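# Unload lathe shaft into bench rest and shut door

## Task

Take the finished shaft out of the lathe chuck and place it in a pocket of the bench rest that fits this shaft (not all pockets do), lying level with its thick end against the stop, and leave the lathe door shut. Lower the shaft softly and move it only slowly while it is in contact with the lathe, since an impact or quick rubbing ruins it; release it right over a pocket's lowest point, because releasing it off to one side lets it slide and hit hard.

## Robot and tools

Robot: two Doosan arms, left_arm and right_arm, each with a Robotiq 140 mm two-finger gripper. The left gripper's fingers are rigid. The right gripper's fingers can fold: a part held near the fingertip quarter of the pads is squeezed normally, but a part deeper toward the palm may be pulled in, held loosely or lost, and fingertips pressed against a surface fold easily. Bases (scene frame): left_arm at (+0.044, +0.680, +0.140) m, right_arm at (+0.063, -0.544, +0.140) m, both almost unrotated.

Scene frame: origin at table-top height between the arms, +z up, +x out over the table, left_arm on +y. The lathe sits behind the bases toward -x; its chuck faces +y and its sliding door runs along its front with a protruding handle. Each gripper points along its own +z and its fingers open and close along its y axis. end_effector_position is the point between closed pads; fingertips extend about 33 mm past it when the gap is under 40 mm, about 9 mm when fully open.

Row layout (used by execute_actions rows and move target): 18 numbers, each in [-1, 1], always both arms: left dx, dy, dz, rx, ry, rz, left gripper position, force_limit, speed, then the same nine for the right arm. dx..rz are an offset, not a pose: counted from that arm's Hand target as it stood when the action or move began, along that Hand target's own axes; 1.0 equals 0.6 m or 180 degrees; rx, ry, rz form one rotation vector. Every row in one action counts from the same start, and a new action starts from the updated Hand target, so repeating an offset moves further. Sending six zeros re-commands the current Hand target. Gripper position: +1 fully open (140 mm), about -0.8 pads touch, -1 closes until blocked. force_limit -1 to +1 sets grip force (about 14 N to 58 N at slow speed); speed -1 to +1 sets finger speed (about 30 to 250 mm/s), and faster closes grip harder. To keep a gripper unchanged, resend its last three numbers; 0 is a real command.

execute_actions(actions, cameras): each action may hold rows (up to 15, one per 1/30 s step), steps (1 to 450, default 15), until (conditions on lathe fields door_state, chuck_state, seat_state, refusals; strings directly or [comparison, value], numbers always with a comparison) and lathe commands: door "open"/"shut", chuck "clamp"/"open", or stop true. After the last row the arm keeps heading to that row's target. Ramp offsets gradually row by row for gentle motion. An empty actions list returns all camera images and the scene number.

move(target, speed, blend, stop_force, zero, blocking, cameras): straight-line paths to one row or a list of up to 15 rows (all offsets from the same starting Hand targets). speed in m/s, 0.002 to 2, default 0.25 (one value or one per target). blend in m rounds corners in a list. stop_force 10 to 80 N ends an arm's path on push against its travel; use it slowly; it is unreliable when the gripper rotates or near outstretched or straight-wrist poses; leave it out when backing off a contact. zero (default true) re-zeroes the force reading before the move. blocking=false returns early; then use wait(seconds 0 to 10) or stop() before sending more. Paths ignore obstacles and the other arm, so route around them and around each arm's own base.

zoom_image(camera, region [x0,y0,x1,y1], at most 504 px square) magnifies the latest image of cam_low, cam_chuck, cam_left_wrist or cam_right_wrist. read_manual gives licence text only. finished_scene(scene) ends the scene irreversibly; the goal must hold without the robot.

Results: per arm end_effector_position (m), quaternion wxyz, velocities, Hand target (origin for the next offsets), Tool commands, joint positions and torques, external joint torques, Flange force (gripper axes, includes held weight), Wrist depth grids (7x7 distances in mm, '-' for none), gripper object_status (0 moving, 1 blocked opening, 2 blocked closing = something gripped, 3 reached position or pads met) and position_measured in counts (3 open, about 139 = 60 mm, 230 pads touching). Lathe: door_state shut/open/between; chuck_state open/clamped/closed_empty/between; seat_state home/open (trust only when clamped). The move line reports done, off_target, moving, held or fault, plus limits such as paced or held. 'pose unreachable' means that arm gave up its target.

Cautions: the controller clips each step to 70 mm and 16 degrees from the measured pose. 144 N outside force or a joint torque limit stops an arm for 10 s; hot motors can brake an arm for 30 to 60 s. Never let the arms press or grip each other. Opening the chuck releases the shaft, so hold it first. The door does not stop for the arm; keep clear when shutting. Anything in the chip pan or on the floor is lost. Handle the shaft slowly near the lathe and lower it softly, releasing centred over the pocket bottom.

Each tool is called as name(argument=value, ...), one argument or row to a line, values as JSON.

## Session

execute_actions(
  actions=[],
)

zoom_image(
  camera="cam_low",
  region=[30, 0, 330, 220],
)

zoom_image(
  camera="cam_low",
  region=[150, 170, 450, 270],
)

Scene clock: 0.00 s.
left_arm: end_effector_position=(+0.8981, +0.7922, +0.1413) position_measured=3 object_status=3 end_effector_quat_wxyz=(-0.226, +0.299, +0.914, -0.157) | right_arm: end_effector_position=(+0.8203, -0.8523, +0.1489) position_measured=3 object_status=3 end_effector_quat_wxyz=(-0.418, -0.280, +0.616, -0.607)
Joint positions: left_arm=[0.133 0.987 0.97 3.053 -1.735 2.338] | right_arm=[-0.005 1.044 1.575 1.663 -1.723 1.59]
Joint velocities: within noise
Joint torques (N m): no reading
External joint torques (N m): no reading
Flange force (N): no reading
Wrist depth (mm): cam_left_wrist=[451 396 343 304 273 921 858 / 458 391 342 303 274 255 871 / 456 387 341 303 274 249 836 / 453 364 338 302 275 251 832 / - 364 339 309 1018 961 110 / - 381 356 1148 1022 945 851 / 426 1374 1272 1148 1013 937 871] | cam_right_wrist=[- - - - - - 4228 / 3742 - - - - - 3407 / - - - - - 3215 2306 / - 141 - - 2854 2306 1574 / - 122 - 2927 2094 1631 116 / - 3742 2686 1918 1542 1335 211 / - 2537 1902 1512 1290 215 191]
Hand target: left_arm +0.8981, +0.7922, +0.1413; -0.226, +0.299, +0.914, -0.157 | right_arm +0.8203, -0.8523, +0.1489; -0.418, -0.280, +0.616, -0.607
Tool commands: left_gripper/position=+1.0 left_gripper/force_limit=+1.0 left_gripper/speed=+1.0 right_gripper/position=+1.0 right_gripper/force_limit=+1.0 right_gripper/speed=+1.0
lathe: door_state=shut chuck_state=clamped seat_state=home

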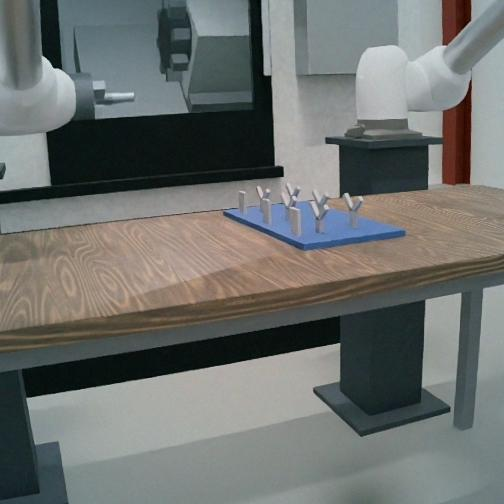

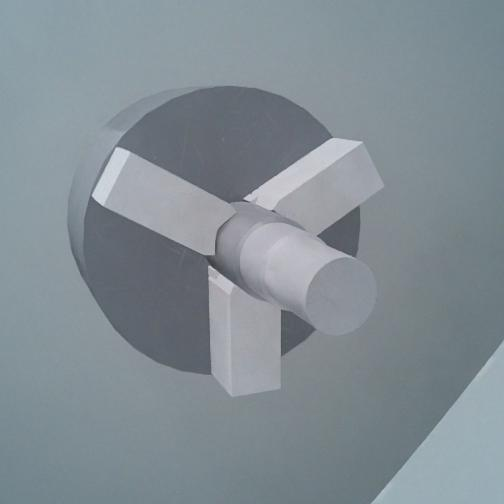

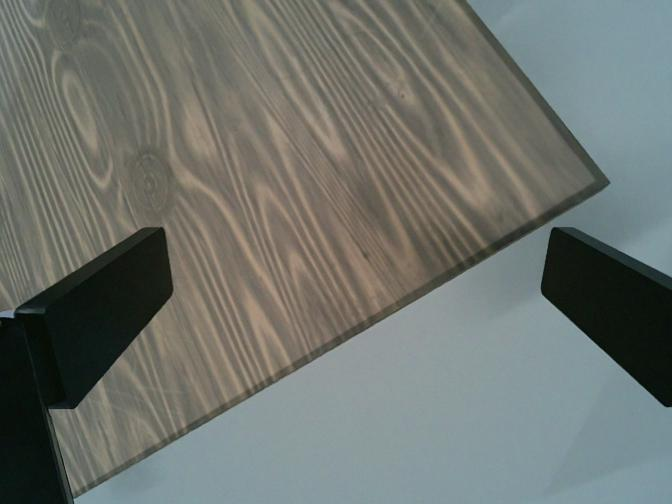

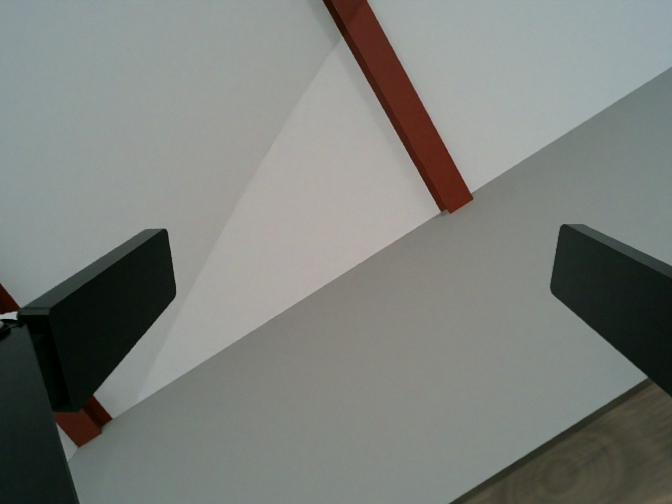

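Scaled by 1.680 from the camera's 504x504 image, which has a finer 720x720 frame.

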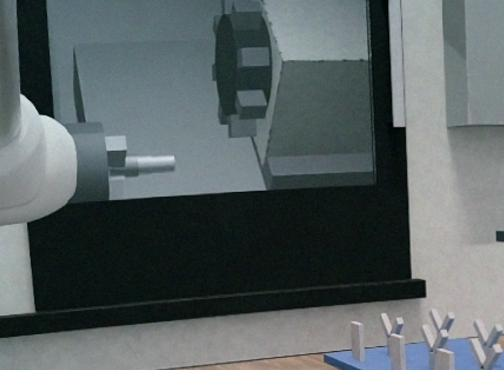

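Scaled by 1.680 from the camera's 504x504 image, which has a finer 720x720 frame.

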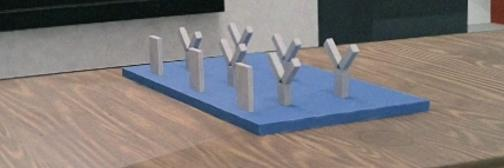

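execute_actions(
  actions=[
    {"lathe":{"door":"open"},"steps":1},
  ],
)

move(
  target=[0.2045,-0.6465,0.4198,0.4729,0.0721,-0.4615,1,1,1,0,0,0,0,0,0,1,1,1],
  cameras=["cam_low","cam_left_wrist"],
)

zoom_image(
  camera="cam_left_wrist",
  region=[150, 60, 400, 260],
)

zoom_image(
  camera="cam_left_wrist",
  region=[350, 60, 600, 260],
)

Scene clock: 1.93 s.
left_arm: end_effector_position=(+0.8981, +0.7922, +0.1413) position_measured=3 object_status=3 end_effector_quat_wxyz=(-0.226, +0.299, +0.914, -0.157) | right_arm: end_effector_position=(+0.8203, -0.8523, +0.1489) position_measured=3 object_status=3 end_effector_quat_wxyz=(-0.418, -0.280, +0.616, -0.607)
Joint positions: left_arm=[0.133 0.987 0.97 3.053 -1.735 2.338] | right_arm=[-0.005 1.044 1.575 1.663 -1.723 1.59]
Joint torques (N m): left_arm=[1.79 -121.82 -37.77 -4.3 -1.63 -0.15] | right_arm=[0.52 -115.96 -25.87 -1.57 -2.45 -0.27]
External joint torques (N m): left_arm=[-1.98 -4.02 -0.4 0.07 0.15 0.13] | right_arm=[-0.45 3.68 1.96 0.06 0.14 0.24]
Flange force (N): left_arm=[3.5 -6.1 0.9] | right_arm=[-2.8 4.0 0.6]
Wrist depth (mm): cam_left_wrist=[454 398 342 305 274 914 868 / 456 389 342 304 273 254 861 / 452 387 341 302 272 249 845 / 454 365 338 301 274 251 823 / - 364 339 311 1013 945 110 / - 383 354 1154 1022 937 855 / 425 1408 1280 1109 1022 933 885] | cam_right_wrist=[3869 - - - - - 3215 / - - - 3085 - - 3407 / - - - - - 2890 2306 / - 140 4151 - 3004 2378 1553 / - 121 5435 2784 2195 1666 115 / - 3936 2750 1968 1564 1312 212 / - 2565 1871 1522 1254 214 191]
Hand target: left_arm +0.8981, +0.7922, +0.1413; -0.226, +0.299, +0.914, -0.157 | right_arm +0.8203, -0.8523, +0.1489; -0.418, -0.280, +0.616, -0.607
Tool commands: left_gripper/position=+1.0 left_gripper/force_limit=+1.0 left_gripper/speed=+1.0 right_gripper/position=+1.0 right_gripper/force_limit=+1.0 right_gripper/speed=+1.0
lathe: door_state=between chuck_state=clamped seat_state=home

Scene clock: 6.50 s.
left_arm: end_effector_position=(+0.4976, +0.5307, +0.1306) position_measured=3 object_status=3 end_effector_quat_wxyz=(+0.478, +0.522, -0.521, +0.477) | right_arm: end_effector_position=(+0.8203, -0.8523, +0.1489) position_measured=3 object_status=3 end_effector_quat_wxyz=(-0.418, -0.280, +0.616, -0.607)
Joint positions: left_arm=[0.319 0.814 2.262 1.885 -1.502 1.506] | right_arm=[-0.005 1.044 1.575 1.663 -1.723 1.59]
Joint torques (N m): left_arm=[1.77 -79.5 -5.98 -0.35 -2.91 -0.12] | right_arm=[0.67 -115.51 -25.66 -1.56 -2.45 -0.26]
External joint torques (N m): left_arm=[-1.68 -3.15 -0.25 0.08 0.17 0.12] | right_arm=[-0.57 2.5 1.46 0.03 0.13 0.23]
Flange force (N): left_arm=[6.5 -0.8 2.7] | right_arm=[-1.8 3.0 0.8]
Wrist depth (mm): cam_left_wrist=[- 1082 - 5598 - 848 1417 / - - 1244 4391 1280 - 1302 / 4071 772 769 767 764 1142 - / 505 396 442 442 444 408 129 / - 153 339 337 340 322 110 / - 264 264 264 266 264 252 / 224 216 217 216 217 217 216] | cam_right_wrist=[- - - 2565 - - 2854 / - - - - - - 3567 / 3805 - - - 3357 3357 2353 / - 140 - - 3085 2306 1631 / - 122 2750 2818 2114 1642 116 / - 3004 2686 2020 1585 1312 212 / - 2537 1887 1542 1254 214 191]
Hand target: left_arm +0.4975, +0.5306, +0.1305; +0.478, +0.522, -0.521, +0.477 | right_arm +0.8203, -0.8523, +0.1489; -0.418, -0.280, +0.616, -0.607
Off the commanded pose: left_arm 0.000 m, 0 deg | right_arm 0.000 m, 0 deg.
lathe: door_state=open chuck_state=clamped seat_state=home
move: done
Images, in order (width x height): cam_low 504x504, cam_left_wrist 672x504.

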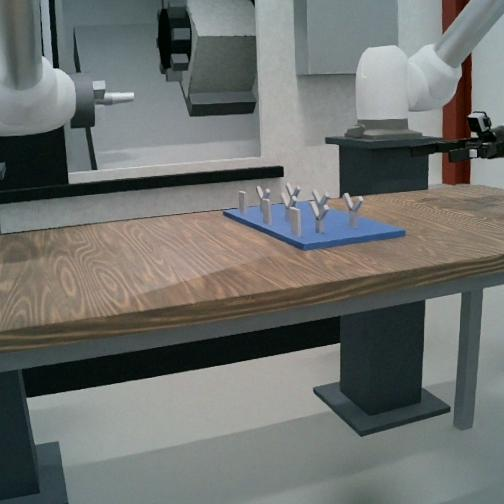

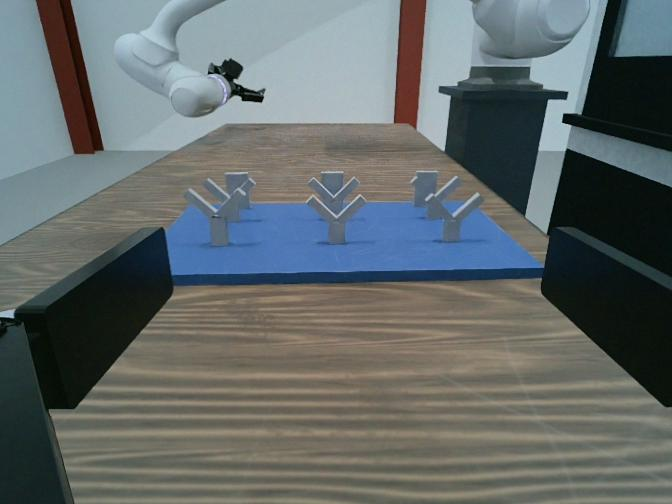

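Scaled by 2.016 from the camera's 672x504 image, which has a finer 960x720 frame.

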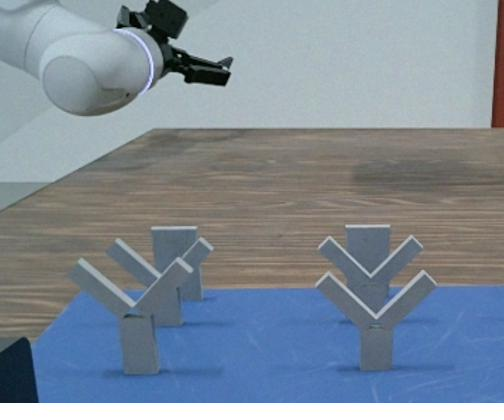

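Scaled by 2.016 from the camera's 672x504 image, which has a finer 960x720 frame.

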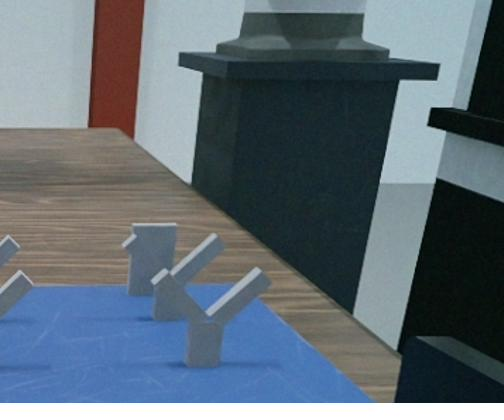

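move(
  target=[
    [0.332,0,-0.029,0,0,0,1,1,1,0,0,0,0,0,0,1,1,1],
    [0.4245,0.197,0.85,-0.371,0.4057,0.4057,1,1,1,0,0,0,0,0,0,1,1,1],
  ],
  blend=[0.08,0],
  speed=0.4,
)

move(
  target=[0.0917,0.06,0.98,0,0,0,1,1,1,0,0,0,0,0,0,1,1,1],
  speed=0.3,
)

Scene clock: 11.93 s.
left_arm: end_effector_position=(+0.3800, -0.0001, +0.3390) position_measured=3 object_status=3 end_effector_quat_wxyz=(+0.500, -0.499, -0.500, +0.501) | right_arm: end_effector_position=(+0.8203, -0.8523, +0.1489) position_measured=3 object_status=3 end_effector_quat_wxyz=(-0.418, -0.280, +0.616, -0.607)
Joint positions: left_arm=[-0.821 0.932 1.257 2.056 -2.154 2.336] | right_arm=[-0.005 1.044 1.575 1.663 -1.723 1.59]
Joint torques (N m): left_arm=[1.85 -115.6 -34.38 -3.38 -2.08 -0.22] | right_arm=[0.74 -115.8 -25.77 -1.59 -2.39 -0.27]
External joint torques (N m): left_arm=[-1.55 -3.9 -0.7 0.09 0.17 0.17] | right_arm=[-0.56 3.35 1.71 0.07 0.09 0.24]
Flange force (N): left_arm=[1.7 -3.6 3.9] | right_arm=[-2.7 3.5 0.6]
Wrist depth (mm): cam_left_wrist=[- - 1265 1272 - - - / 914 1435 - - - - - / - 1302 1230 1237 1160 - - / - 153 1071 1051 1082 146 122 / - 131 1148 1092 1098 - 110 / - 1160 - 465 483 - - / - 1230 1417 426 524 597 -] | cam_right_wrist=[- - - - - - - / - - - - - - 3309 / - - - - 2403 3309 2238 / - 140 - 3742 3004 2378 1564 / - 121 4077 2818 2020 1631 116 / - 4077 2594 2020 1574 1335 211 / - 2481 1902 1542 1268 215 191]
Hand target: left_arm +0.3800, -0.0001, +0.3390; +0.500, -0.499, -0.500, +0.501 | right_arm +0.8203, -0.8523, +0.1489; -0.418, -0.280, +0.616, -0.607
Off the commanded pose: left_arm 0.000 m, 0 deg | right_arm 0.000 m, 0 deg.
lathe: door_state=open chuck_state=clamped seat_state=home
move: done

Scene clock: 14.30 s.
left_arm: end_effector_position=(-0.2080, +0.0546, +0.3044) position_measured=3 object_status=3 end_effector_quat_wxyz=(+0.500, -0.499, -0.500, +0.501) | right_arm: end_effector_position=(+0.8203, -0.8523, +0.1489) position_measured=3 object_status=3 end_effector_quat_wxyz=(-0.418, -0.280, +0.616, -0.607)
Joint positions: left_arm=[-1.489 0.626 2.019 1.634 -1.607 2.646] | right_arm=[-0.005 1.044 1.575 1.663 -1.723 1.59]
Joint torques (N m): left_arm=[1.7 -83.34 -23.77 -1.52 -2.59 -0.21] | right_arm=[0.51 -115.96 -25.76 -1.57 -2.45 -0.32]
External joint torques (N m): left_arm=[-1.63 -2.2 -0.12 0.09 0.17 0.16] | right_arm=[-0.31 2.91 1.5 0.03 0.14 0.29]
Flange force (N): left_arm=[1.6 -3.2 2.8] | right_arm=[-2.3 3.2 0.4]
Wrist depth (mm): cam_left_wrist=[1120 756 814 - 800 - 379 / 1087 - - - - - 396 / - 1374 - 668 - - 414 / 878 122 - 640 - 144 394 / - 132 533 605 600 - 110 / - 490 494 499 - - 479 / - 494 498 573 521 517 508] | cam_right_wrist=[- - - - - - - / 4005 - - - - - 3309 / - - - - 3805 3171 2306 / - 140 3127 - 3004 2329 1585 / - 128 3215 2750 2057 1608 115 / - 2594 2686 1985 1542 1335 211 / - 2481 1935 1522 1297 215 192]
Hand target: left_arm -0.2081, +0.0546, +0.3043; +0.500, -0.499, -0.500, +0.501 | right_arm +0.8203, -0.8523, +0.1489; -0.418, -0.280, +0.616, -0.607
Off the commanded pose: left_arm 0.000 m, 0 deg | right_arm 0.000 m, 0 deg.
lathe: door_state=open chuck_state=clamped seat_state=home
move: done

move(
  target=[-0.0767,0.005,0.6867,0,0,0,1,1,1,0,0,0,0,0,0,1,1,1],
  speed=0.25,
  cameras=["cam_left_wrist"],
)

zoom_image(
  camera="cam_left_wrist",
  region=[200, 80, 500, 400],
)

Scene clock: 16.67 s.
left_arm: end_effector_position=(-0.6201, +0.0084, +0.3023) position_measured=3 object_status=3 end_effector_quat_wxyz=(+0.500, -0.499, -0.500, +0.501) | right_arm: end_effector_position=(+0.8203, -0.8523, +0.1489) position_measured=3 object_status=3 end_effector_quat_wxyz=(-0.418, -0.280, +0.616, -0.607)
Joint positions: left_arm=[-2.067 0.737 1.77 1.151 -1.282 2.569] | right_arm=[-0.005 1.044 1.575 1.663 -1.723 1.59]
Joint torques (N m): left_arm=[2.01 -97.67 -29.54 -0.5 -2.5 -0.18] | right_arm=[0.25 -115.73 -25.63 -1.58 -2.43 -0.3]
External joint torques (N m): left_arm=[-1.81 -2.86 -0.18 0.11 0.18 0.13] | right_arm=[-0.3 3.44 1.72 0.08 0.13 0.28]
Flange force (N): left_arm=[3.4 -3.8 1.1] | right_arm=[-2.8 3.6 0.3]
Wrist depth (mm): cam_left_wrist=[- - - 585 510 416 - / 1071 - - 259 502 430 366 / 1172 - - 273 - 438 389 / - 123 - 281 297 155 374 / - 142 246 267 299 477 110 / - 376 247 234 246 387 - / - - 279 247 257 304 -] | cam_right_wrist=[- - - - - - - / - - - - - - 3261 / - - - - - 3085 2403 / - 139 - - 3004 2260 1553 / - 121 2854 2750 2094 1631 115 / - 3127 2718 1935 1596 1327 212 / - 2537 1902 1522 1290 214 191]
Hand target: left_arm -0.6201, +0.0084, +0.3022; +0.500, -0.499, -0.500, +0.501 | right_arm +0.8203, -0.8523, +0.1489; -0.418, -0.280, +0.616, -0.607
Off the commanded pose: left_arm 0.000 m, 0 deg | right_arm 0.000 m, 0 deg.
lathe: door_state=open chuck_state=clamped seat_state=home
move: done
Images, in order (width x height): cam_left_wrist 672x504.

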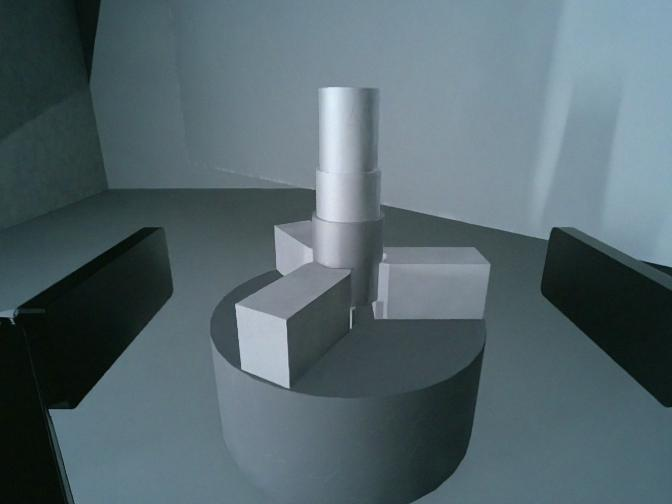

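Scaled by 1.575 from the camera's 672x504 image, which has a finer 960x720 frame.

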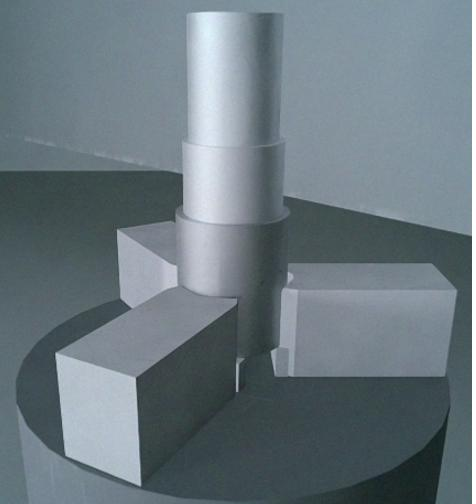

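move(
  target=[-0.0115,0.0005,0.258,0,0,0,1,1,1,0,0,0,0,0,0,1,1,1],
  speed=0.15,
  cameras=["cam_left_wrist"],
)

Scene clock: 19.03 s.
left_arm: end_effector_position=(-0.7749, +0.0014, +0.3023) position_measured=3 object_status=3 end_effector_quat_wxyz=(+0.500, -0.499, -0.500, +0.501) | right_arm: end_effector_position=(+0.8203, -0.8523, +0.1489) position_measured=3 object_status=3 end_effector_quat_wxyz=(-0.418, -0.280, +0.616, -0.607)
Joint positions: left_arm=[-2.225 0.826 1.572 1.047 -1.142 2.515] | right_arm=[-0.005 1.044 1.575 1.663 -1.723 1.59]
Joint torques (N m): left_arm=[1.85 -107.35 -32.65 -0.11 -2.41 -0.19] | right_arm=[0.44 -115.49 -25.77 -1.56 -2.45 -0.25]
External joint torques (N m): left_arm=[-1.95 -3.22 -0.54 0.11 0.17 0.14] | right_arm=[-0.24 3.17 1.8 0.04 0.14 0.23]
Flange force (N): left_arm=[3.3 -3.8 0.6] | right_arm=[-2.2 3.7 0.4]
Wrist depth (mm): cam_left_wrist=[- 775 - 105 361 - 285 / 957 1027 655 108 368 345 287 / 965 - 698 116 390 354 300 / - 122 - 121 409 356 295 / - 123 222 127 133 175 110 / - 195 215 135 146 148 147 / - 172 119 124 154 153 154] | cam_right_wrist=[- - - - - - - / - - - - - - 3171 / - - - - 2965 3085 2378 / - 140 - 2965 3085 2283 1542 / - 122 - 2784 2114 1666 115 / - 2927 2718 2003 1585 1320 211 / - 2537 1918 1532 1275 215 192]
Hand target: left_arm -0.7749, +0.0014, +0.3023; +0.500, -0.499, -0.500, +0.501 | right_arm +0.8203, -0.8523, +0.1489; -0.418, -0.280, +0.616, -0.607
Off the commanded pose: left_arm 0.000 m, 0 deg | right_arm 0.000 m, 0 deg.
lathe: door_state=open chuck_state=clamped seat_state=home
move: done
Images, in order (width x height): cam_left_wrist 672x504.

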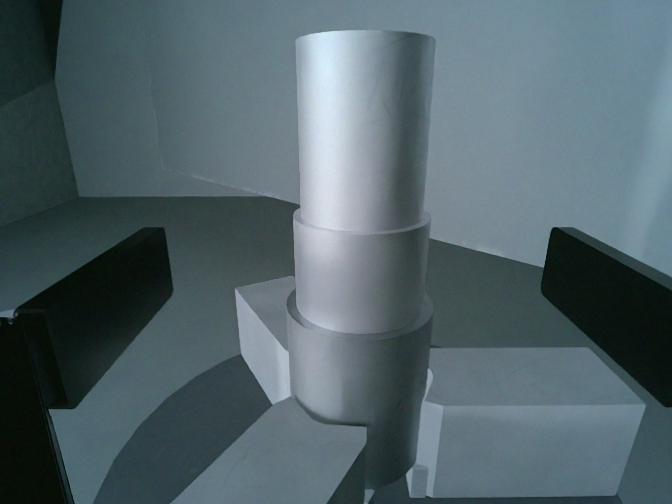

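move(
  target=[0,0.0015,0,0,0,0,1,1,1,0,0,0,0,0,0,1,1,1],
  speed=0.05,
)

execute_actions(
  actions=[
    {"rows":[[0,0,0,0,0,0,-1,0,-1,0,0,0,0,0,0,1,1,1]],"steps":135},
  ],
  cameras=["cam_left_wrist","cam_chuck"],
)

Scene clock: 20.30 s.
left_arm: end_effector_position=(-0.7749, +0.0014, +0.3014) position_measured=3 object_status=3 end_effector_quat_wxyz=(+0.500, -0.499, -0.500, +0.501) | right_arm: end_effector_position=(+0.8203, -0.8523, +0.1489) position_measured=3 object_status=3 end_effector_quat_wxyz=(-0.418, -0.280, +0.616, -0.607)
Joint positions: left_arm=[-2.225 0.827 1.572 1.047 -1.143 2.516] | right_arm=[-0.005 1.044 1.575 1.663 -1.723 1.59]
Joint torques (N m): left_arm=[1.85 -107.42 -32.81 -0.12 -2.39 -0.2] | right_arm=[0.69 -115.44 -25.71 -1.58 -2.48 -0.26]
External joint torques (N m): left_arm=[-1.87 -3.18 -0.35 0.12 0.16 0.15] | right_arm=[-0.84 3.07 1.74 0.08 0.17 0.24]
Flange force (N): left_arm=[3.6 -3.8 0.3] | right_arm=[-2.3 3.5 1.1]
Wrist depth (mm): cam_left_wrist=[914 - - 106 348 321 279 / 1000 - - 108 371 332 290 / - - - 116 387 349 295 / - 121 - 121 132 353 289 / - 142 225 127 133 176 110 / - 348 216 134 146 148 146 / - 172 119 126 153 153 154] | cam_right_wrist=[4390 - - - - - - / - - - - - - 3512 / - - - - - 3261 2306 / - 139 - - 3044 2329 1564 / - 121 2965 2784 2134 1596 115 / - 3936 2654 1935 1596 1304 211 / - 2455 1887 1482 1290 214 192]
Hand target: left_arm -0.7749, +0.0014, +0.3014; +0.500, -0.499, -0.500, +0.501 | right_arm +0.8203, -0.8523, +0.1489; -0.418, -0.280, +0.616, -0.607
Off the commanded pose: left_arm 0.000 m, 0 deg | right_arm 0.000 m, 0 deg.
lathe: door_state=open chuck_state=clamped seat_state=home
move: done

Scene clock: 25.00 s.
left_arm: end_effector_position=(-0.7749, +0.0014, +0.3014) position_measured=163 object_status=2 end_effector_quat_wxyz=(+0.500, -0.499, -0.500, +0.501) | right_arm: end_effector_position=(+0.8203, -0.8523, +0.1489) position_measured=3 object_status=3 end_effector_quat_wxyz=(-0.418, -0.280, +0.616, -0.607)
Joint positions: left_arm=[-2.225 0.827 1.572 1.047 -1.143 2.516] | right_arm=[-0.005 1.044 1.575 1.663 -1.723 1.59]
Joint torques (N m): left_arm=[11.89 -84.64 -36.03 -4.01 10.32 -0.3] | right_arm=[0.52 -115.71 -25.89 -1.57 -2.37 -0.29]
External joint torques (N m): left_arm=[-12.21 -26.11 2.8 4 -12.61 0.25] | right_arm=[-0.13 3.25 1.92 0.05 0.06 0.26]
Flange force (N): left_arm=[35.0 -25.0 -23.0] | right_arm=[-2.1 3.9 0.3]
Wrist depth (mm): cam_left_wrist=[- - 563 110 356 321 277 / - - - 108 114 - 285 / 1027 1125 - 116 387 353 298 / - - 109 121 124 353 314 / - 89 95 126 127 92 92 / - 74 - 134 137 69 70 / - - - 124 152 - -] | cam_right_wrist=[- - - 2509 - - - / - - - - - - 3004 / - - - - 3936 3171 2238 / - 140 - 4151 3127 2378 1553 / - 121 5435 2854 2038 1654 116 / - 3936 2750 1968 1553 1359 211 / - 2455 1841 1512 1275 215 191]
Hand target: left_arm -0.7749, +0.0014, +0.3014; +0.500, -0.499, -0.500, +0.501 | right_arm +0.8203, -0.8523, +0.1489; -0.418, -0.280, +0.616, -0.607
Off the commanded pose: left_arm 0.000 m, 0 deg | right_arm 0.000 m, 0 deg.
lathe: door_state=open chuck_state=clamped seat_state=home
Images, in order (width x height): cam_chuck 504x504, cam_left_wrist 672x504.

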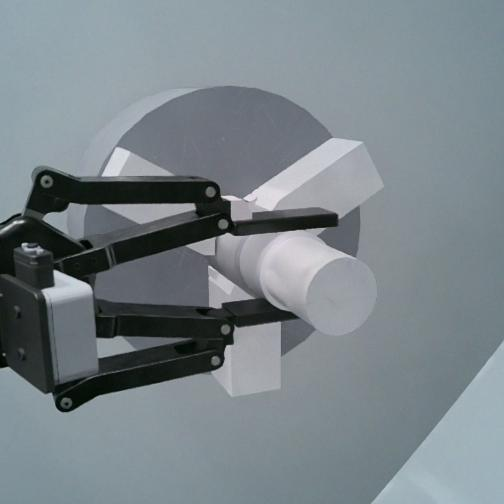

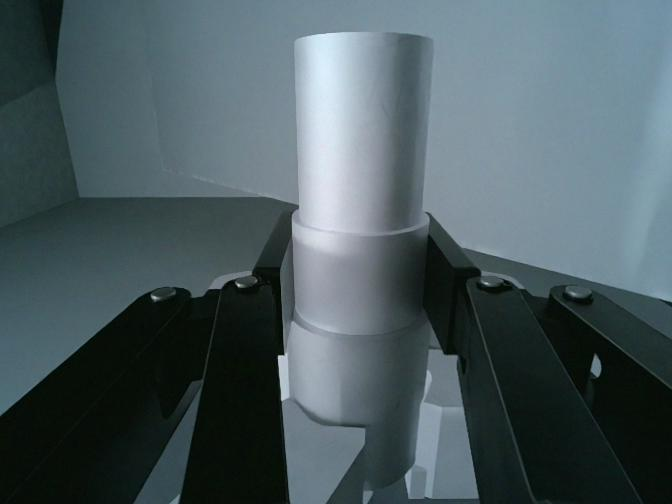

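move(
  target=[0.0022,-0.0014,-0.0014,0,0,0,-1,0,-1,0,0,0,0,0,0,1,1,1],
  speed=0.01,
)

Scene clock: 26.33 s.
left_arm: end_effector_position=(-0.7740, +0.0026, +0.3021) position_measured=163 object_status=2 end_effector_quat_wxyz=(+0.500, -0.499, -0.500, +0.501) | right_arm: end_effector_position=(+0.8203, -0.8523, +0.1489) position_measured=3 object_status=3 end_effector_quat_wxyz=(-0.418, -0.280, +0.616, -0.607)
Joint positions: left_arm=[-2.225 0.824 1.576 1.046 -1.143 2.517] | right_arm=[-0.005 1.044 1.575 1.663 -1.723 1.59]
Joint torques (N m): left_arm=[6.25 -116.63 -24.91 2.72 -8.6 -0.33] | right_arm=[0.54 -115.78 -25.56 -1.54 -2.42 -0.24]
External joint torques (N m): left_arm=[-6.09 6.05 -8.34 -2.76 6.32 0.28] | right_arm=[-0.27 2.83 1.43 0.01 0.11 0.21]
Flange force (N): left_arm=[-14.5 4.8 28.6] | right_arm=[-2.3 2.9 0.3]
Wrist depth (mm): cam_left_wrist=[- - - 106 116 318 279 / - - - 109 378 330 283 / 1071 - - 117 127 346 297 / 727 718 133 122 123 352 308 / - 89 95 128 129 92 88 / - 74 - 136 139 69 70 / - - - 125 153 - -] | cam_right_wrist=[- - 2890 - - - - / 3805 - - - - - 3624 / - - 3805 - - 3085 2329 / - 140 - - 2927 2378 1522 / - 122 3357 2686 2057 1666 115 / - 2965 2654 1968 1585 1320 212 / - 2455 1841 1532 1283 215 191]
Hand target: left_arm -0.7741, +0.0027, +0.3022; +0.500, -0.499, -0.500, +0.501 | right_arm +0.8203, -0.8523, +0.1489; -0.418, -0.280, +0.616, -0.607
Off the commanded pose: left_arm 0.000 m, 0 deg | right_arm 0.000 m, 0 deg.
lathe: door_state=open chuck_state=clamped seat_state=home
move: done

move(
  target=[-0.0007,0.0003,0.0008,0,0,0,-1,0,-1,0,0,0,0,0,0,1,1,1],
  speed=0.01,
)

execute_actions(
  actions=[
    {"lathe":{"chuck":"open"},"steps":150,"until":{"lathe":{"chuck_state":"open"}}},
  ],
  cameras=["cam_left_wrist","cam_chuck"],
)

Scene clock: 27.37 s.
left_arm: end_effector_position=(-0.7745, +0.0023, +0.3021) position_measured=163 object_status=2 end_effector_quat_wxyz=(+0.501, -0.499, -0.499, +0.501) | right_arm: end_effector_position=(+0.8203, -0.8523, +0.1489) position_measured=3 object_status=3 end_effector_quat_wxyz=(-0.418, -0.280, +0.616, -0.607)
Joint positions: left_arm=[-2.225 0.825 1.574 1.047 -1.143 2.516] | right_arm=[-0.005 1.044 1.575 1.663 -1.723 1.59]
Joint torques (N m): left_arm=[-16.77 -109.37 -46.65 -2.62 -1.66 -0.27] | right_arm=[0.56 -115.14 -25.6 -1.58 -2.46 -0.32]
External joint torques (N m): left_arm=[16.43 -1.25 13.27 2.6 -0.62 0.23] | right_arm=[-0.57 3.24 1.72 0.08 0.16 0.29]
Flange force (N): left_arm=[12.5 -1.8 -37.0] | right_arm=[-2.5 3.6 0.7]
Wrist depth (mm): cam_left_wrist=[- 805 633 105 365 311 273 / 953 - 679 109 377 330 288 / - 921 - 117 387 336 299 / - 848 119 121 124 359 308 / - 89 95 128 128 92 88 / - 74 - 135 139 69 70 / - - - 130 153 - -] | cam_right_wrist=[- - - - - - - / 2784 4756 - - - - 3309 / - 3624 - - - 3215 2238 / - 139 - - 3044 2329 1542 / - 122 4659 2854 2057 1619 115 / - 3085 2686 2003 1564 1320 211 / - 2594 1856 1542 1297 214 192]
Hand target: left_arm -0.7745, +0.0023, +0.3020; +0.500, -0.499, -0.500, +0.501 | right_arm +0.8203, -0.8523, +0.1489; -0.418, -0.280, +0.616, -0.607
Off the commanded pose: left_arm 0.000 m, 0 deg | right_arm 0.000 m, 0 deg.
lathe: door_state=open chuck_state=clamped seat_state=home
move: done

Scene clock: 28.23 s.
left_arm: end_effector_position=(-0.7745, +0.0023, +0.3020) position_measured=163 object_status=2 end_effector_quat_wxyz=(+0.500, -0.499, -0.500, +0.501) | right_arm: end_effector_position=(+0.8203, -0.8523, +0.1489) position_measured=3 object_status=3 end_effector_quat_wxyz=(-0.418, -0.280, +0.616, -0.607)
Joint positions: left_arm=[-2.225 0.825 1.574 1.046 -1.143 2.516] | right_arm=[-0.005 1.044 1.575 1.663 -1.723 1.59]
Joint torques (N m): left_arm=[3.04 -114.13 -37.3 -1.64 -4.11 -0.12] | right_arm=[0.66 -115.9 -25.87 -1.55 -2.43 -0.3]
External joint torques (N m): left_arm=[-3.17 3.61 4.1 1.62 1.83 0.07] | right_arm=[-0.56 3.16 1.76 0.02 0.12 0.27]
Flange force (N): left_arm=[5.3 2.6 0.3] | right_arm=[-2.3 3.6 0.8]
Wrist depth (mm): cam_left_wrist=[969 - - 104 357 321 278 / 929 - 661 109 372 338 287 / 1185 - 715 117 123 343 297 / - 640 108 121 125 336 - / - 92 95 128 128 92 88 / - 74 - 135 139 69 69 / - - - 125 155 - -] | cam_right_wrist=[3215 - - - - 3805 - / - - - - - - 3171 / - - - - - 3459 2329 / - 139 - - 2927 2353 1574 / - 121 2353 2818 2134 1631 116 / - 2750 2686 1985 1564 1304 211 / - 2481 1935 1502 1268 215 191]
Hand target: left_arm -0.7745, +0.0023, +0.3020; +0.500, -0.499, -0.500, +0.501 | right_arm +0.8203, -0.8523, +0.1489; -0.418, -0.280, +0.616, -0.607
Tool commands: left_gripper/position=-1.0 left_gripper/force_limit=+0.0 left_gripper/speed=-1.0 right_gripper/position=+1.0 right_gripper/force_limit=+1.0 right_gripper/speed=+1.0
Off the commanded pose: left_arm 0.000 m, 0 deg | right_arm 0.000 m, 0 deg.
lathe: door_state=open chuck_state=open seat_state=home
Images, in order (width x height): cam_chuck 504x504, cam_left_wrist 672x504.

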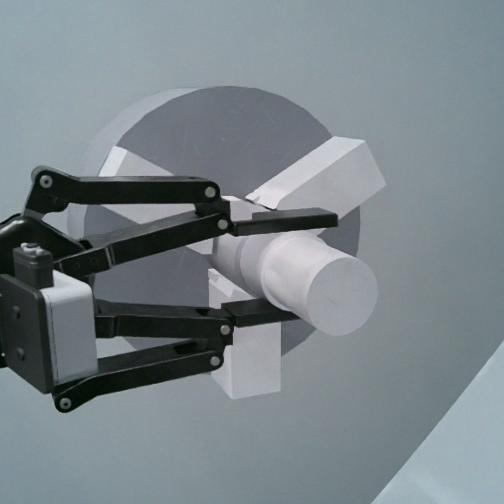

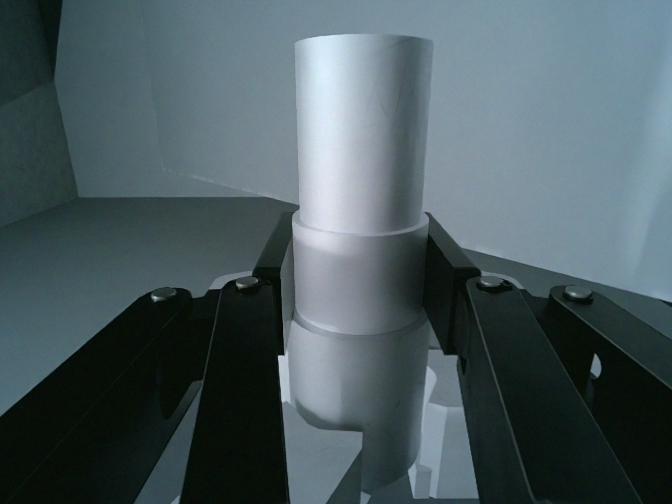

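move(
  target=[
    [0.1,0,0,0,0,0,-1,0,-1,0,0,0,0,0,0,1,1,1],
    [0.19,0,0,0,0,0,-1,0,-1,0,0,0,0,0,0,1,1,1],
  ],
  speed=[0.018,0.05],
  blend=[0.005,0],
  cameras=["cam_left_wrist"],
)

zoom_image(
  camera="cam_left_wrist",
  region=[230, 10, 500, 504],
)

move(
  target=[-0.09,-0.03,-0.875,0,0,0,-1,0,-1,0,0,0,0,0,0,1,1,1],
  speed=0.22,
)

move(
  target=[-0.02,-0.15,-0.92,0,0,0,-1,0,-1,0,0,0,0,0,0,1,1,1],
  speed=0.25,
  cameras=["cam_low"],
)

Scene clock: 33.43 s.
left_arm: end_effector_position=(-0.7746, +0.1163, +0.3020) position_measured=163 object_status=2 end_effector_quat_wxyz=(+0.500, -0.499, -0.500, +0.501) | right_arm: end_effector_position=(+0.8203, -0.8523, +0.1489) position_measured=3 object_status=3 end_effector_quat_wxyz=(-0.418, -0.280, +0.616, -0.607)
Joint positions: left_arm=[-2.32 0.733 1.78 0.916 -1.156 2.656] | right_arm=[-0.005 1.044 1.575 1.663 -1.723 1.59]
Joint torques (N m): left_arm=[1.95 -103.95 -33.42 -0.72 -4.76 -0.08] | right_arm=[0.62 -116.32 -25.82 -1.59 -2.4 -0.31]
External joint torques (N m): left_arm=[-2.15 3.73 3.67 1.09 2.26 0.03] | right_arm=[-0.48 3.16 1.58 0.06 0.09 0.29]
Flange force (N): left_arm=[3.8 2.7 0.6] | right_arm=[-2.6 3.4 0.5]
Wrist depth (mm): cam_left_wrist=[- - - 106 354 319 276 / - - - 109 373 334 288 / - - - 117 123 347 302 / - 986 108 122 124 357 315 / - 91 96 128 128 92 95 / - 74 - 135 139 69 70 / - - - 146 148 - -] | cam_right_wrist=[- 5188 - - - - - / - - - - - - 3357 / - - - - 3682 3171 2329 / - 140 - - 3085 2329 1564 / - 122 6341 2784 2075 1642 115 / - 3215 2784 2003 1642 1351 212 / - 2481 1841 1532 1275 214 191]
Hand target: left_arm -0.7746, +0.1163, +0.3020; +0.500, -0.499, -0.500, +0.501 | right_arm +0.8203, -0.8523, +0.1489; -0.418, -0.280, +0.616, -0.607
Off the commanded pose: left_arm 0.000 m, 0 deg | right_arm 0.000 m, 0 deg.
lathe: door_state=open chuck_state=open seat_state=open
move: done
Images, in order (width x height): cam_left_wrist 672x504.

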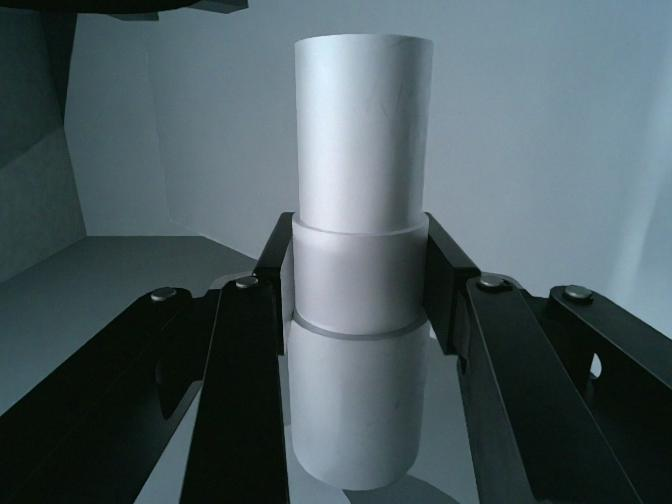

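Scaled by 1.020 from the camera's 672x504 image, which has a finer 960x720 frame.

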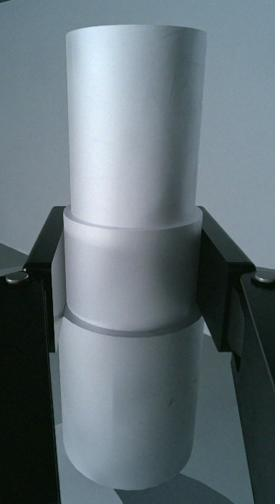

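Scene clock: 36.20 s.
left_arm: end_effector_position=(-0.2496, +0.0626, +0.3189) position_measured=163 object_status=2 end_effector_quat_wxyz=(+0.500, -0.499, -0.500, +0.501) | right_arm: end_effector_position=(+0.8203, -0.8523, +0.1489) position_measured=3 object_status=3 end_effector_quat_wxyz=(-0.418, -0.280, +0.616, -0.607)
Joint positions: left_arm=[-1.555 0.593 2.042 1.576 -1.576 2.634] | right_arm=[-0.005 1.044 1.575 1.663 -1.723 1.59]
Joint torques (N m): left_arm=[1.91 -85.34 -26.19 -2.62 -4.69 -0.1] | right_arm=[0.7 -115.51 -25.68 -1.55 -2.37 -0.24]
External joint torques (N m): left_arm=[-1.52 1.97 1.73 1.22 2.23 0.05] | right_arm=[-0.47 3.12 1.71 0.03 0.07 0.22]
Flange force (N): left_arm=[1.8 3.4 2.6] | right_arm=[-2.3 3.4 0.6]
Wrist depth (mm): cam_left_wrist=[1051 754 749 105 107 683 357 / - - - 109 - 683 374 / 953 1684 - 117 119 - 381 / - - 108 122 123 820 406 / - 89 96 128 128 92 91 / - 74 - 135 138 69 70 / - - - 145 148 - -] | cam_right_wrist=[- - - - - 4857 - / - - - - - - 3171 / - - - - - 3044 2378 / - 140 - - 2965 2216 1564 / - 122 4566 2784 2020 1642 116 / - 3407 2624 1935 1564 1320 211 / - 2481 1902 1502 1283 214 191]
Hand target: left_arm -0.2495, +0.0626, +0.3189; +0.500, -0.499, -0.500, +0.501 | right_arm +0.8203, -0.8523, +0.1489; -0.418, -0.280, +0.616, -0.607
Off the commanded pose: left_arm 0.000 m, 0 deg | right_arm 0.000 m, 0 deg.
lathe: door_state=open chuck_state=open seat_state=open
move: done

Scene clock: 38.83 s.
left_arm: end_effector_position=(+0.3027, +0.0509, +0.4076) position_measured=163 object_status=2 end_effector_quat_wxyz=(+0.500, -0.499, -0.500, +0.501) | right_arm: end_effector_position=(+0.8203, -0.8523, +0.1489) position_measured=3 object_status=3 end_effector_quat_wxyz=(-0.418, -0.280, +0.616, -0.607)
Joint positions: left_arm=[-0.848 0.745 1.483 2.056 -2.117 2.365] | right_arm=[-0.005 1.044 1.575 1.663 -1.723 1.59]
Joint torques (N m): left_arm=[2.03 -106.62 -35.13 -4.81 -3.78 -0.1] | right_arm=[0.42 -115.86 -25.74 -1.53 -2.45 -0.23]
External joint torques (N m): left_arm=[-1.92 1.33 1 1.56 1.77 0.05] | right_arm=[-0.36 3.42 1.76 0.01 0.14 0.21]
Flange force (N): left_arm=[0.7 3.9 3.6] | right_arm=[-2.7 3.5 0.5]
Wrist depth (mm): cam_left_wrist=[- 1464 1566 104 107 829 882 / - 842 - 109 - - - / - 1294 - 116 118 953 - / 4147 978 119 122 123 974 - / - 89 96 128 128 92 88 / - 74 - 135 139 69 69 / - - - 145 148 - -] | cam_right_wrist=[3171 - - - - - - / - - - - - - 3936 / 4077 - - - 5309 3459 2306 / - 140 - - 3085 2283 1574 / - 121 2686 2890 2094 1654 116 / - 3309 2750 1985 1564 1312 212 / - 2455 1871 1532 1275 215 192]
Hand target: left_arm +0.3027, +0.0509, +0.4076; +0.500, -0.499, -0.500, +0.501 | right_arm +0.8203, -0.8523, +0.1489; -0.418, -0.280, +0.616, -0.607
Off the commanded pose: left_arm 0.000 m, 0 deg | right_arm 0.000 m, 0 deg.
lathe: door_state=open chuck_state=open seat_state=open
move: done
Images, in order (width x height): cam_low 504x504.

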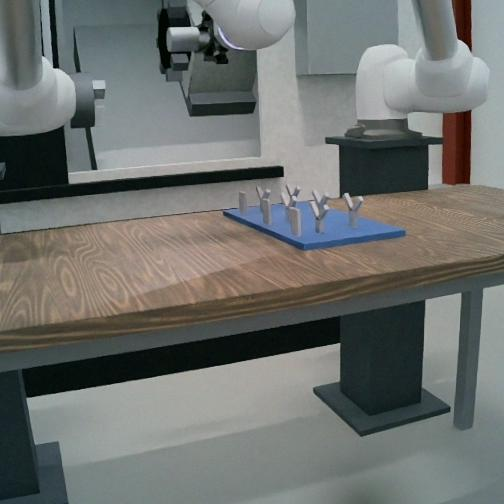

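execute_actions(
  actions=[
    {"lathe":{"door":"shut"},"steps":1},
  ],
)

move(
  target=[0.2317,0.2633,-0.395,-0.4998,-0.0188,-0.0188,-1,0,-1,0,0,0,0,0,0,1,1,1],
  speed=0.22,
  cameras=["cam_low","cam_left_wrist"],
)

zoom_image(
  camera="cam_left_wrist",
  region=[400, 20, 600, 320],
)

Scene clock: 40.40 s.
left_arm: end_effector_position=(+0.3027, +0.0509, +0.4076) position_measured=163 object_status=2 end_effector_quat_wxyz=(+0.500, -0.499, -0.500, +0.501) | right_arm: end_effector_position=(+0.8203, -0.8523, +0.1489) position_measured=3 object_status=3 end_effector_quat_wxyz=(-0.418, -0.280, +0.616, -0.607)
Joint positions: left_arm=[-0.848 0.745 1.483 2.056 -2.117 2.365] | right_arm=[-0.005 1.044 1.575 1.663 -1.723 1.59]
Joint torques (N m): left_arm=[2.07 -106.88 -35.5 -4.82 -3.88 -0.1] | right_arm=[0.81 -115.76 -25.71 -1.62 -2.43 -0.31]
External joint torques (N m): left_arm=[-2.31 1.39 1.25 1.56 1.88 0.05] | right_arm=[-0.53 2.9 1.59 0.09 0.11 0.28]
Flange force (N): left_arm=[0.8 4.1 4.4] | right_arm=[-2.2 3.4 0.7]
Wrist depth (mm): cam_left_wrist=[814 - - 104 107 - 794 / - 945 - 109 - - - / - 1391 - 117 123 - 921 / - 961 119 122 124 969 - / - 91 96 128 128 92 88 / - 74 - 136 139 69 70 / - - - 145 148 - -] | cam_right_wrist=[- - - - - - - / - - - - - - 3085 / - - - - - 3085 2238 / - 140 - - 3044 2329 1574 / - 120 4390 2854 2057 1619 115 / - 3805 2818 1968 1585 1320 212 / - 2537 1918 1512 1297 215 192]
Hand target: left_arm +0.3027, +0.0509, +0.4076; +0.500, -0.499, -0.500, +0.501 | right_arm +0.8203, -0.8523, +0.1489; -0.418, -0.280, +0.616, -0.607
Tool commands: left_gripper/position=-1.0 left_gripper/force_limit=+0.0 left_gripper/speed=-1.0 right_gripper/position=+1.0 right_gripper/force_limit=+1.0 right_gripper/speed=+1.0
Off the commanded pose: left_arm 0.000 m, 0 deg | right_arm 0.000 m, 0 deg.
lathe: door_state=between chuck_state=open seat_state=open

Scene clock: 44.33 s.
left_arm: end_effector_position=(+0.5393, +0.1900, +0.2492) position_measured=163 object_status=2 end_effector_quat_wxyz=(-0.001, +0.680, +0.733, -0.001) | right_arm: end_effector_position=(+0.8203, -0.8523, +0.1489) position_measured=3 object_status=3 end_effector_quat_wxyz=(-0.418, -0.280, +0.616, -0.607)
Joint positions: left_arm=[-0.82 0.361 1.756 3.14 -1.025 2.238] | right_arm=[-0.005 1.044 1.575 1.663 -1.723 1.59]
Joint torques (N m): left_arm=[2 -76.78 -39.37 -3.88 -0.1 -0.13] | right_arm=[0.73 -115.45 -25.75 -1.59 -2.44 -0.3]
External joint torques (N m): left_arm=[-2.13 3.25 2.99 0.16 0.05 0.13] | right_arm=[-0.72 3.26 1.78 0.08 0.14 0.27]
Flange force (N): left_arm=[-0.6 -3.3 5.4] | right_arm=[-2.5 3.7 0.9]
Wrist depth (mm): cam_left_wrist=[333 335 333 110 335 335 341 / 357 348 350 109 347 350 359 / 383 368 369 117 362 374 381 / 408 387 382 122 125 396 406 / - 89 96 128 128 92 95 / - 74 - 135 139 69 69 / - - - 146 - - -] | cam_right_wrist=[- - - 3742 - - - / - - - - - - 3407 / - - - - - 3171 2353 / - 140 - - 2927 2306 1553 / - 121 3682 2890 2075 1631 116 / - 3805 2654 1985 1619 1320 212 / - 2594 1918 1502 1320 214 192]
Hand target: left_arm +0.5392, +0.1900, +0.2492; -0.001, +0.680, +0.733, -0.001 | right_arm +0.8203, -0.8523, +0.1489; -0.418, -0.280, +0.616, -0.607
Off the commanded pose: left_arm 0.000 m, 0 deg | right_arm 0.000 m, 0 deg.
lathe: door_state=shut chuck_state=open seat_state=open
move: done
Images, in order (width x height): cam_low 504x504, cam_left_wrist 672x504.

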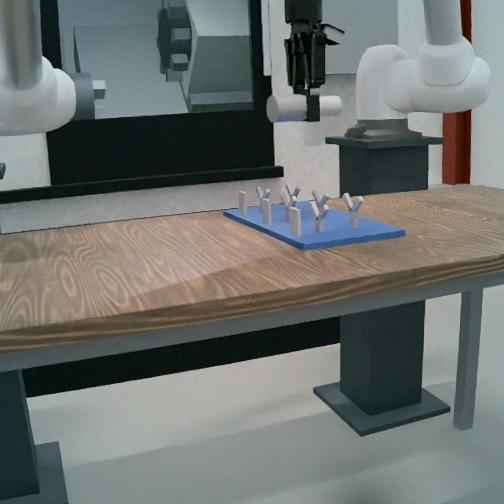

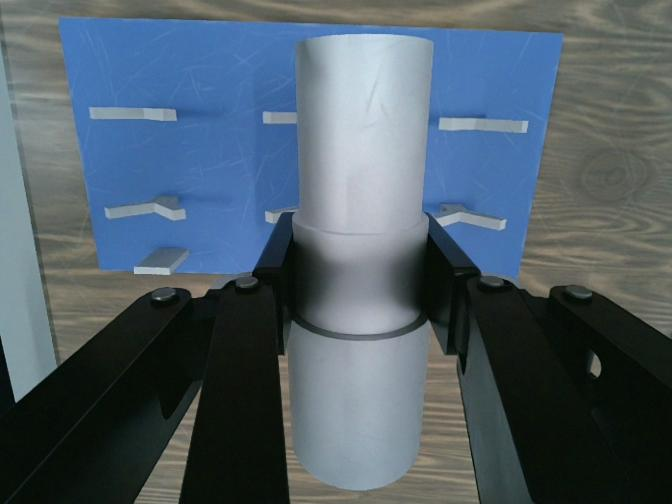

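Scaled by 1.680 from the camera's 672x504 image, which has a finer 960x720 frame.

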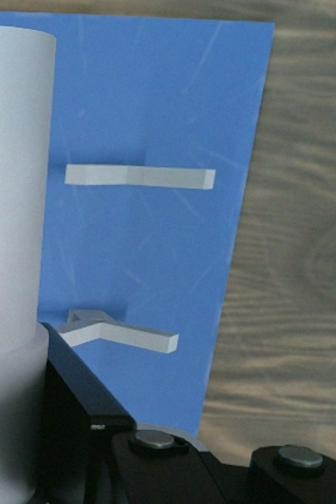

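move(
  target=[0.0053,0.1633,0.2067,0,0,0.0122,-1,0,-1,0,0,0,0,0,0,1,1,1],
  speed=0.12,
  cameras=["cam_low","cam_left_wrist"],
)

zoom_image(
  camera="cam_left_wrist",
  region=[220, 20, 520, 320],
)

zoom_image(
  camera="cam_low",
  region=[270, 150, 370, 240],
)

Scene clock: 47.73 s.
left_arm: end_effector_position=(+0.6365, +0.2006, +0.1250) position_measured=163 object_status=2 end_effector_quat_wxyz=(-0.001, +0.694, +0.720, -0.001) | right_arm: end_effector_position=(+0.8203, -0.8523, +0.1489) position_measured=3 object_status=3 end_effector_quat_wxyz=(-0.418, -0.280, +0.616, -0.607)
Joint positions: left_arm=[-0.717 0.567 1.699 3.14 -0.877 2.38] | right_arm=[-0.005 1.044 1.575 1.663 -1.723 1.59]
Joint torques (N m): left_arm=[2.02 -91.87 -35.38 -3.47 -0.13 -0.15] | right_arm=[0.65 -115.78 -25.74 -1.55 -2.43 -0.33]
External joint torques (N m): left_arm=[-1.43 2.73 2.73 0.16 0.08 0.15] | right_arm=[-0.94 3.37 1.72 0.05 0.13 0.31]
Flange force (N): left_arm=[0.6 -3.2 4.3] | right_arm=[-2.8 3.6 1.1]
Wrist depth (mm): cam_left_wrist=[218 218 216 109 216 229 228 / 228 231 231 109 228 241 241 / 243 244 245 117 239 256 256 / 261 256 254 122 125 272 271 / - 89 95 128 128 92 92 / - 74 - 135 139 69 69 / - - - 146 148 - -] | cam_right_wrist=[- - - - - - - / - - - - - 3004 3357 / - - - - 2818 3215 2329 / - 140 - - 2890 2260 1574 / - 122 4077 2718 2094 1716 115 / - 3085 2784 2003 1608 1335 212 / - 2594 1856 1532 1283 214 192]
Hand target: left_arm +0.6365, +0.2006, +0.1249; -0.001, +0.694, +0.720, -0.001 | right_arm +0.8203, -0.8523, +0.1489; -0.418, -0.280, +0.616, -0.607
Off the commanded pose: left_arm 0.000 m, 0 deg | right_arm 0.000 m, 0 deg.
lathe: door_state=shut chuck_state=open seat_state=open
move: done
Images, in order (width x height): cam_low 504x504, cam_left_wrist 672x504.

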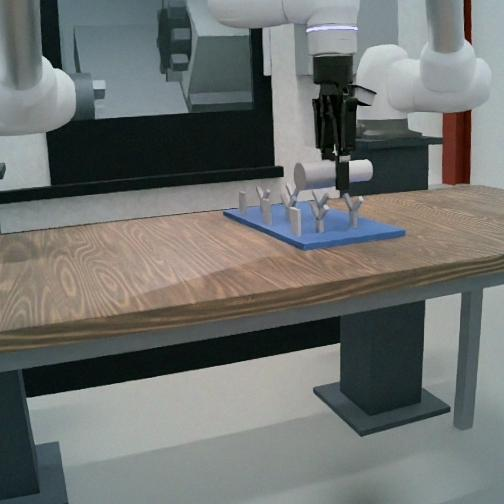

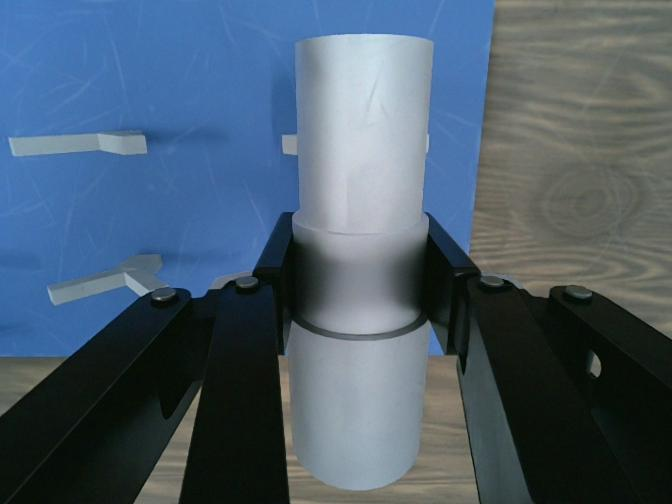

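Scaled by 1.680 from the camera's 672x504 image, which has a finer 960x720 frame.

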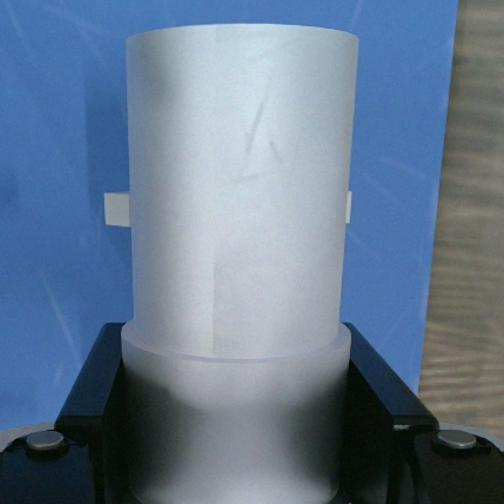

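Scaled by 5.040 from the camera's 504x504 image, which has a finer 720x720 frame.

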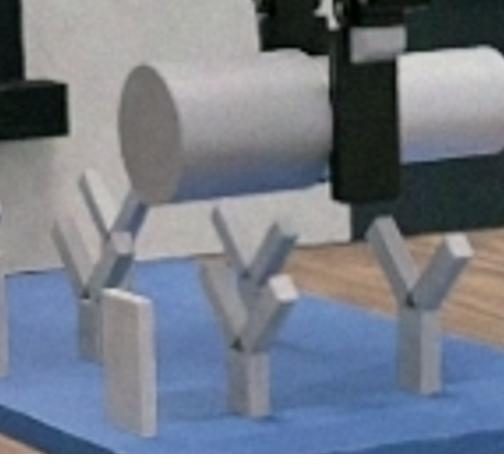

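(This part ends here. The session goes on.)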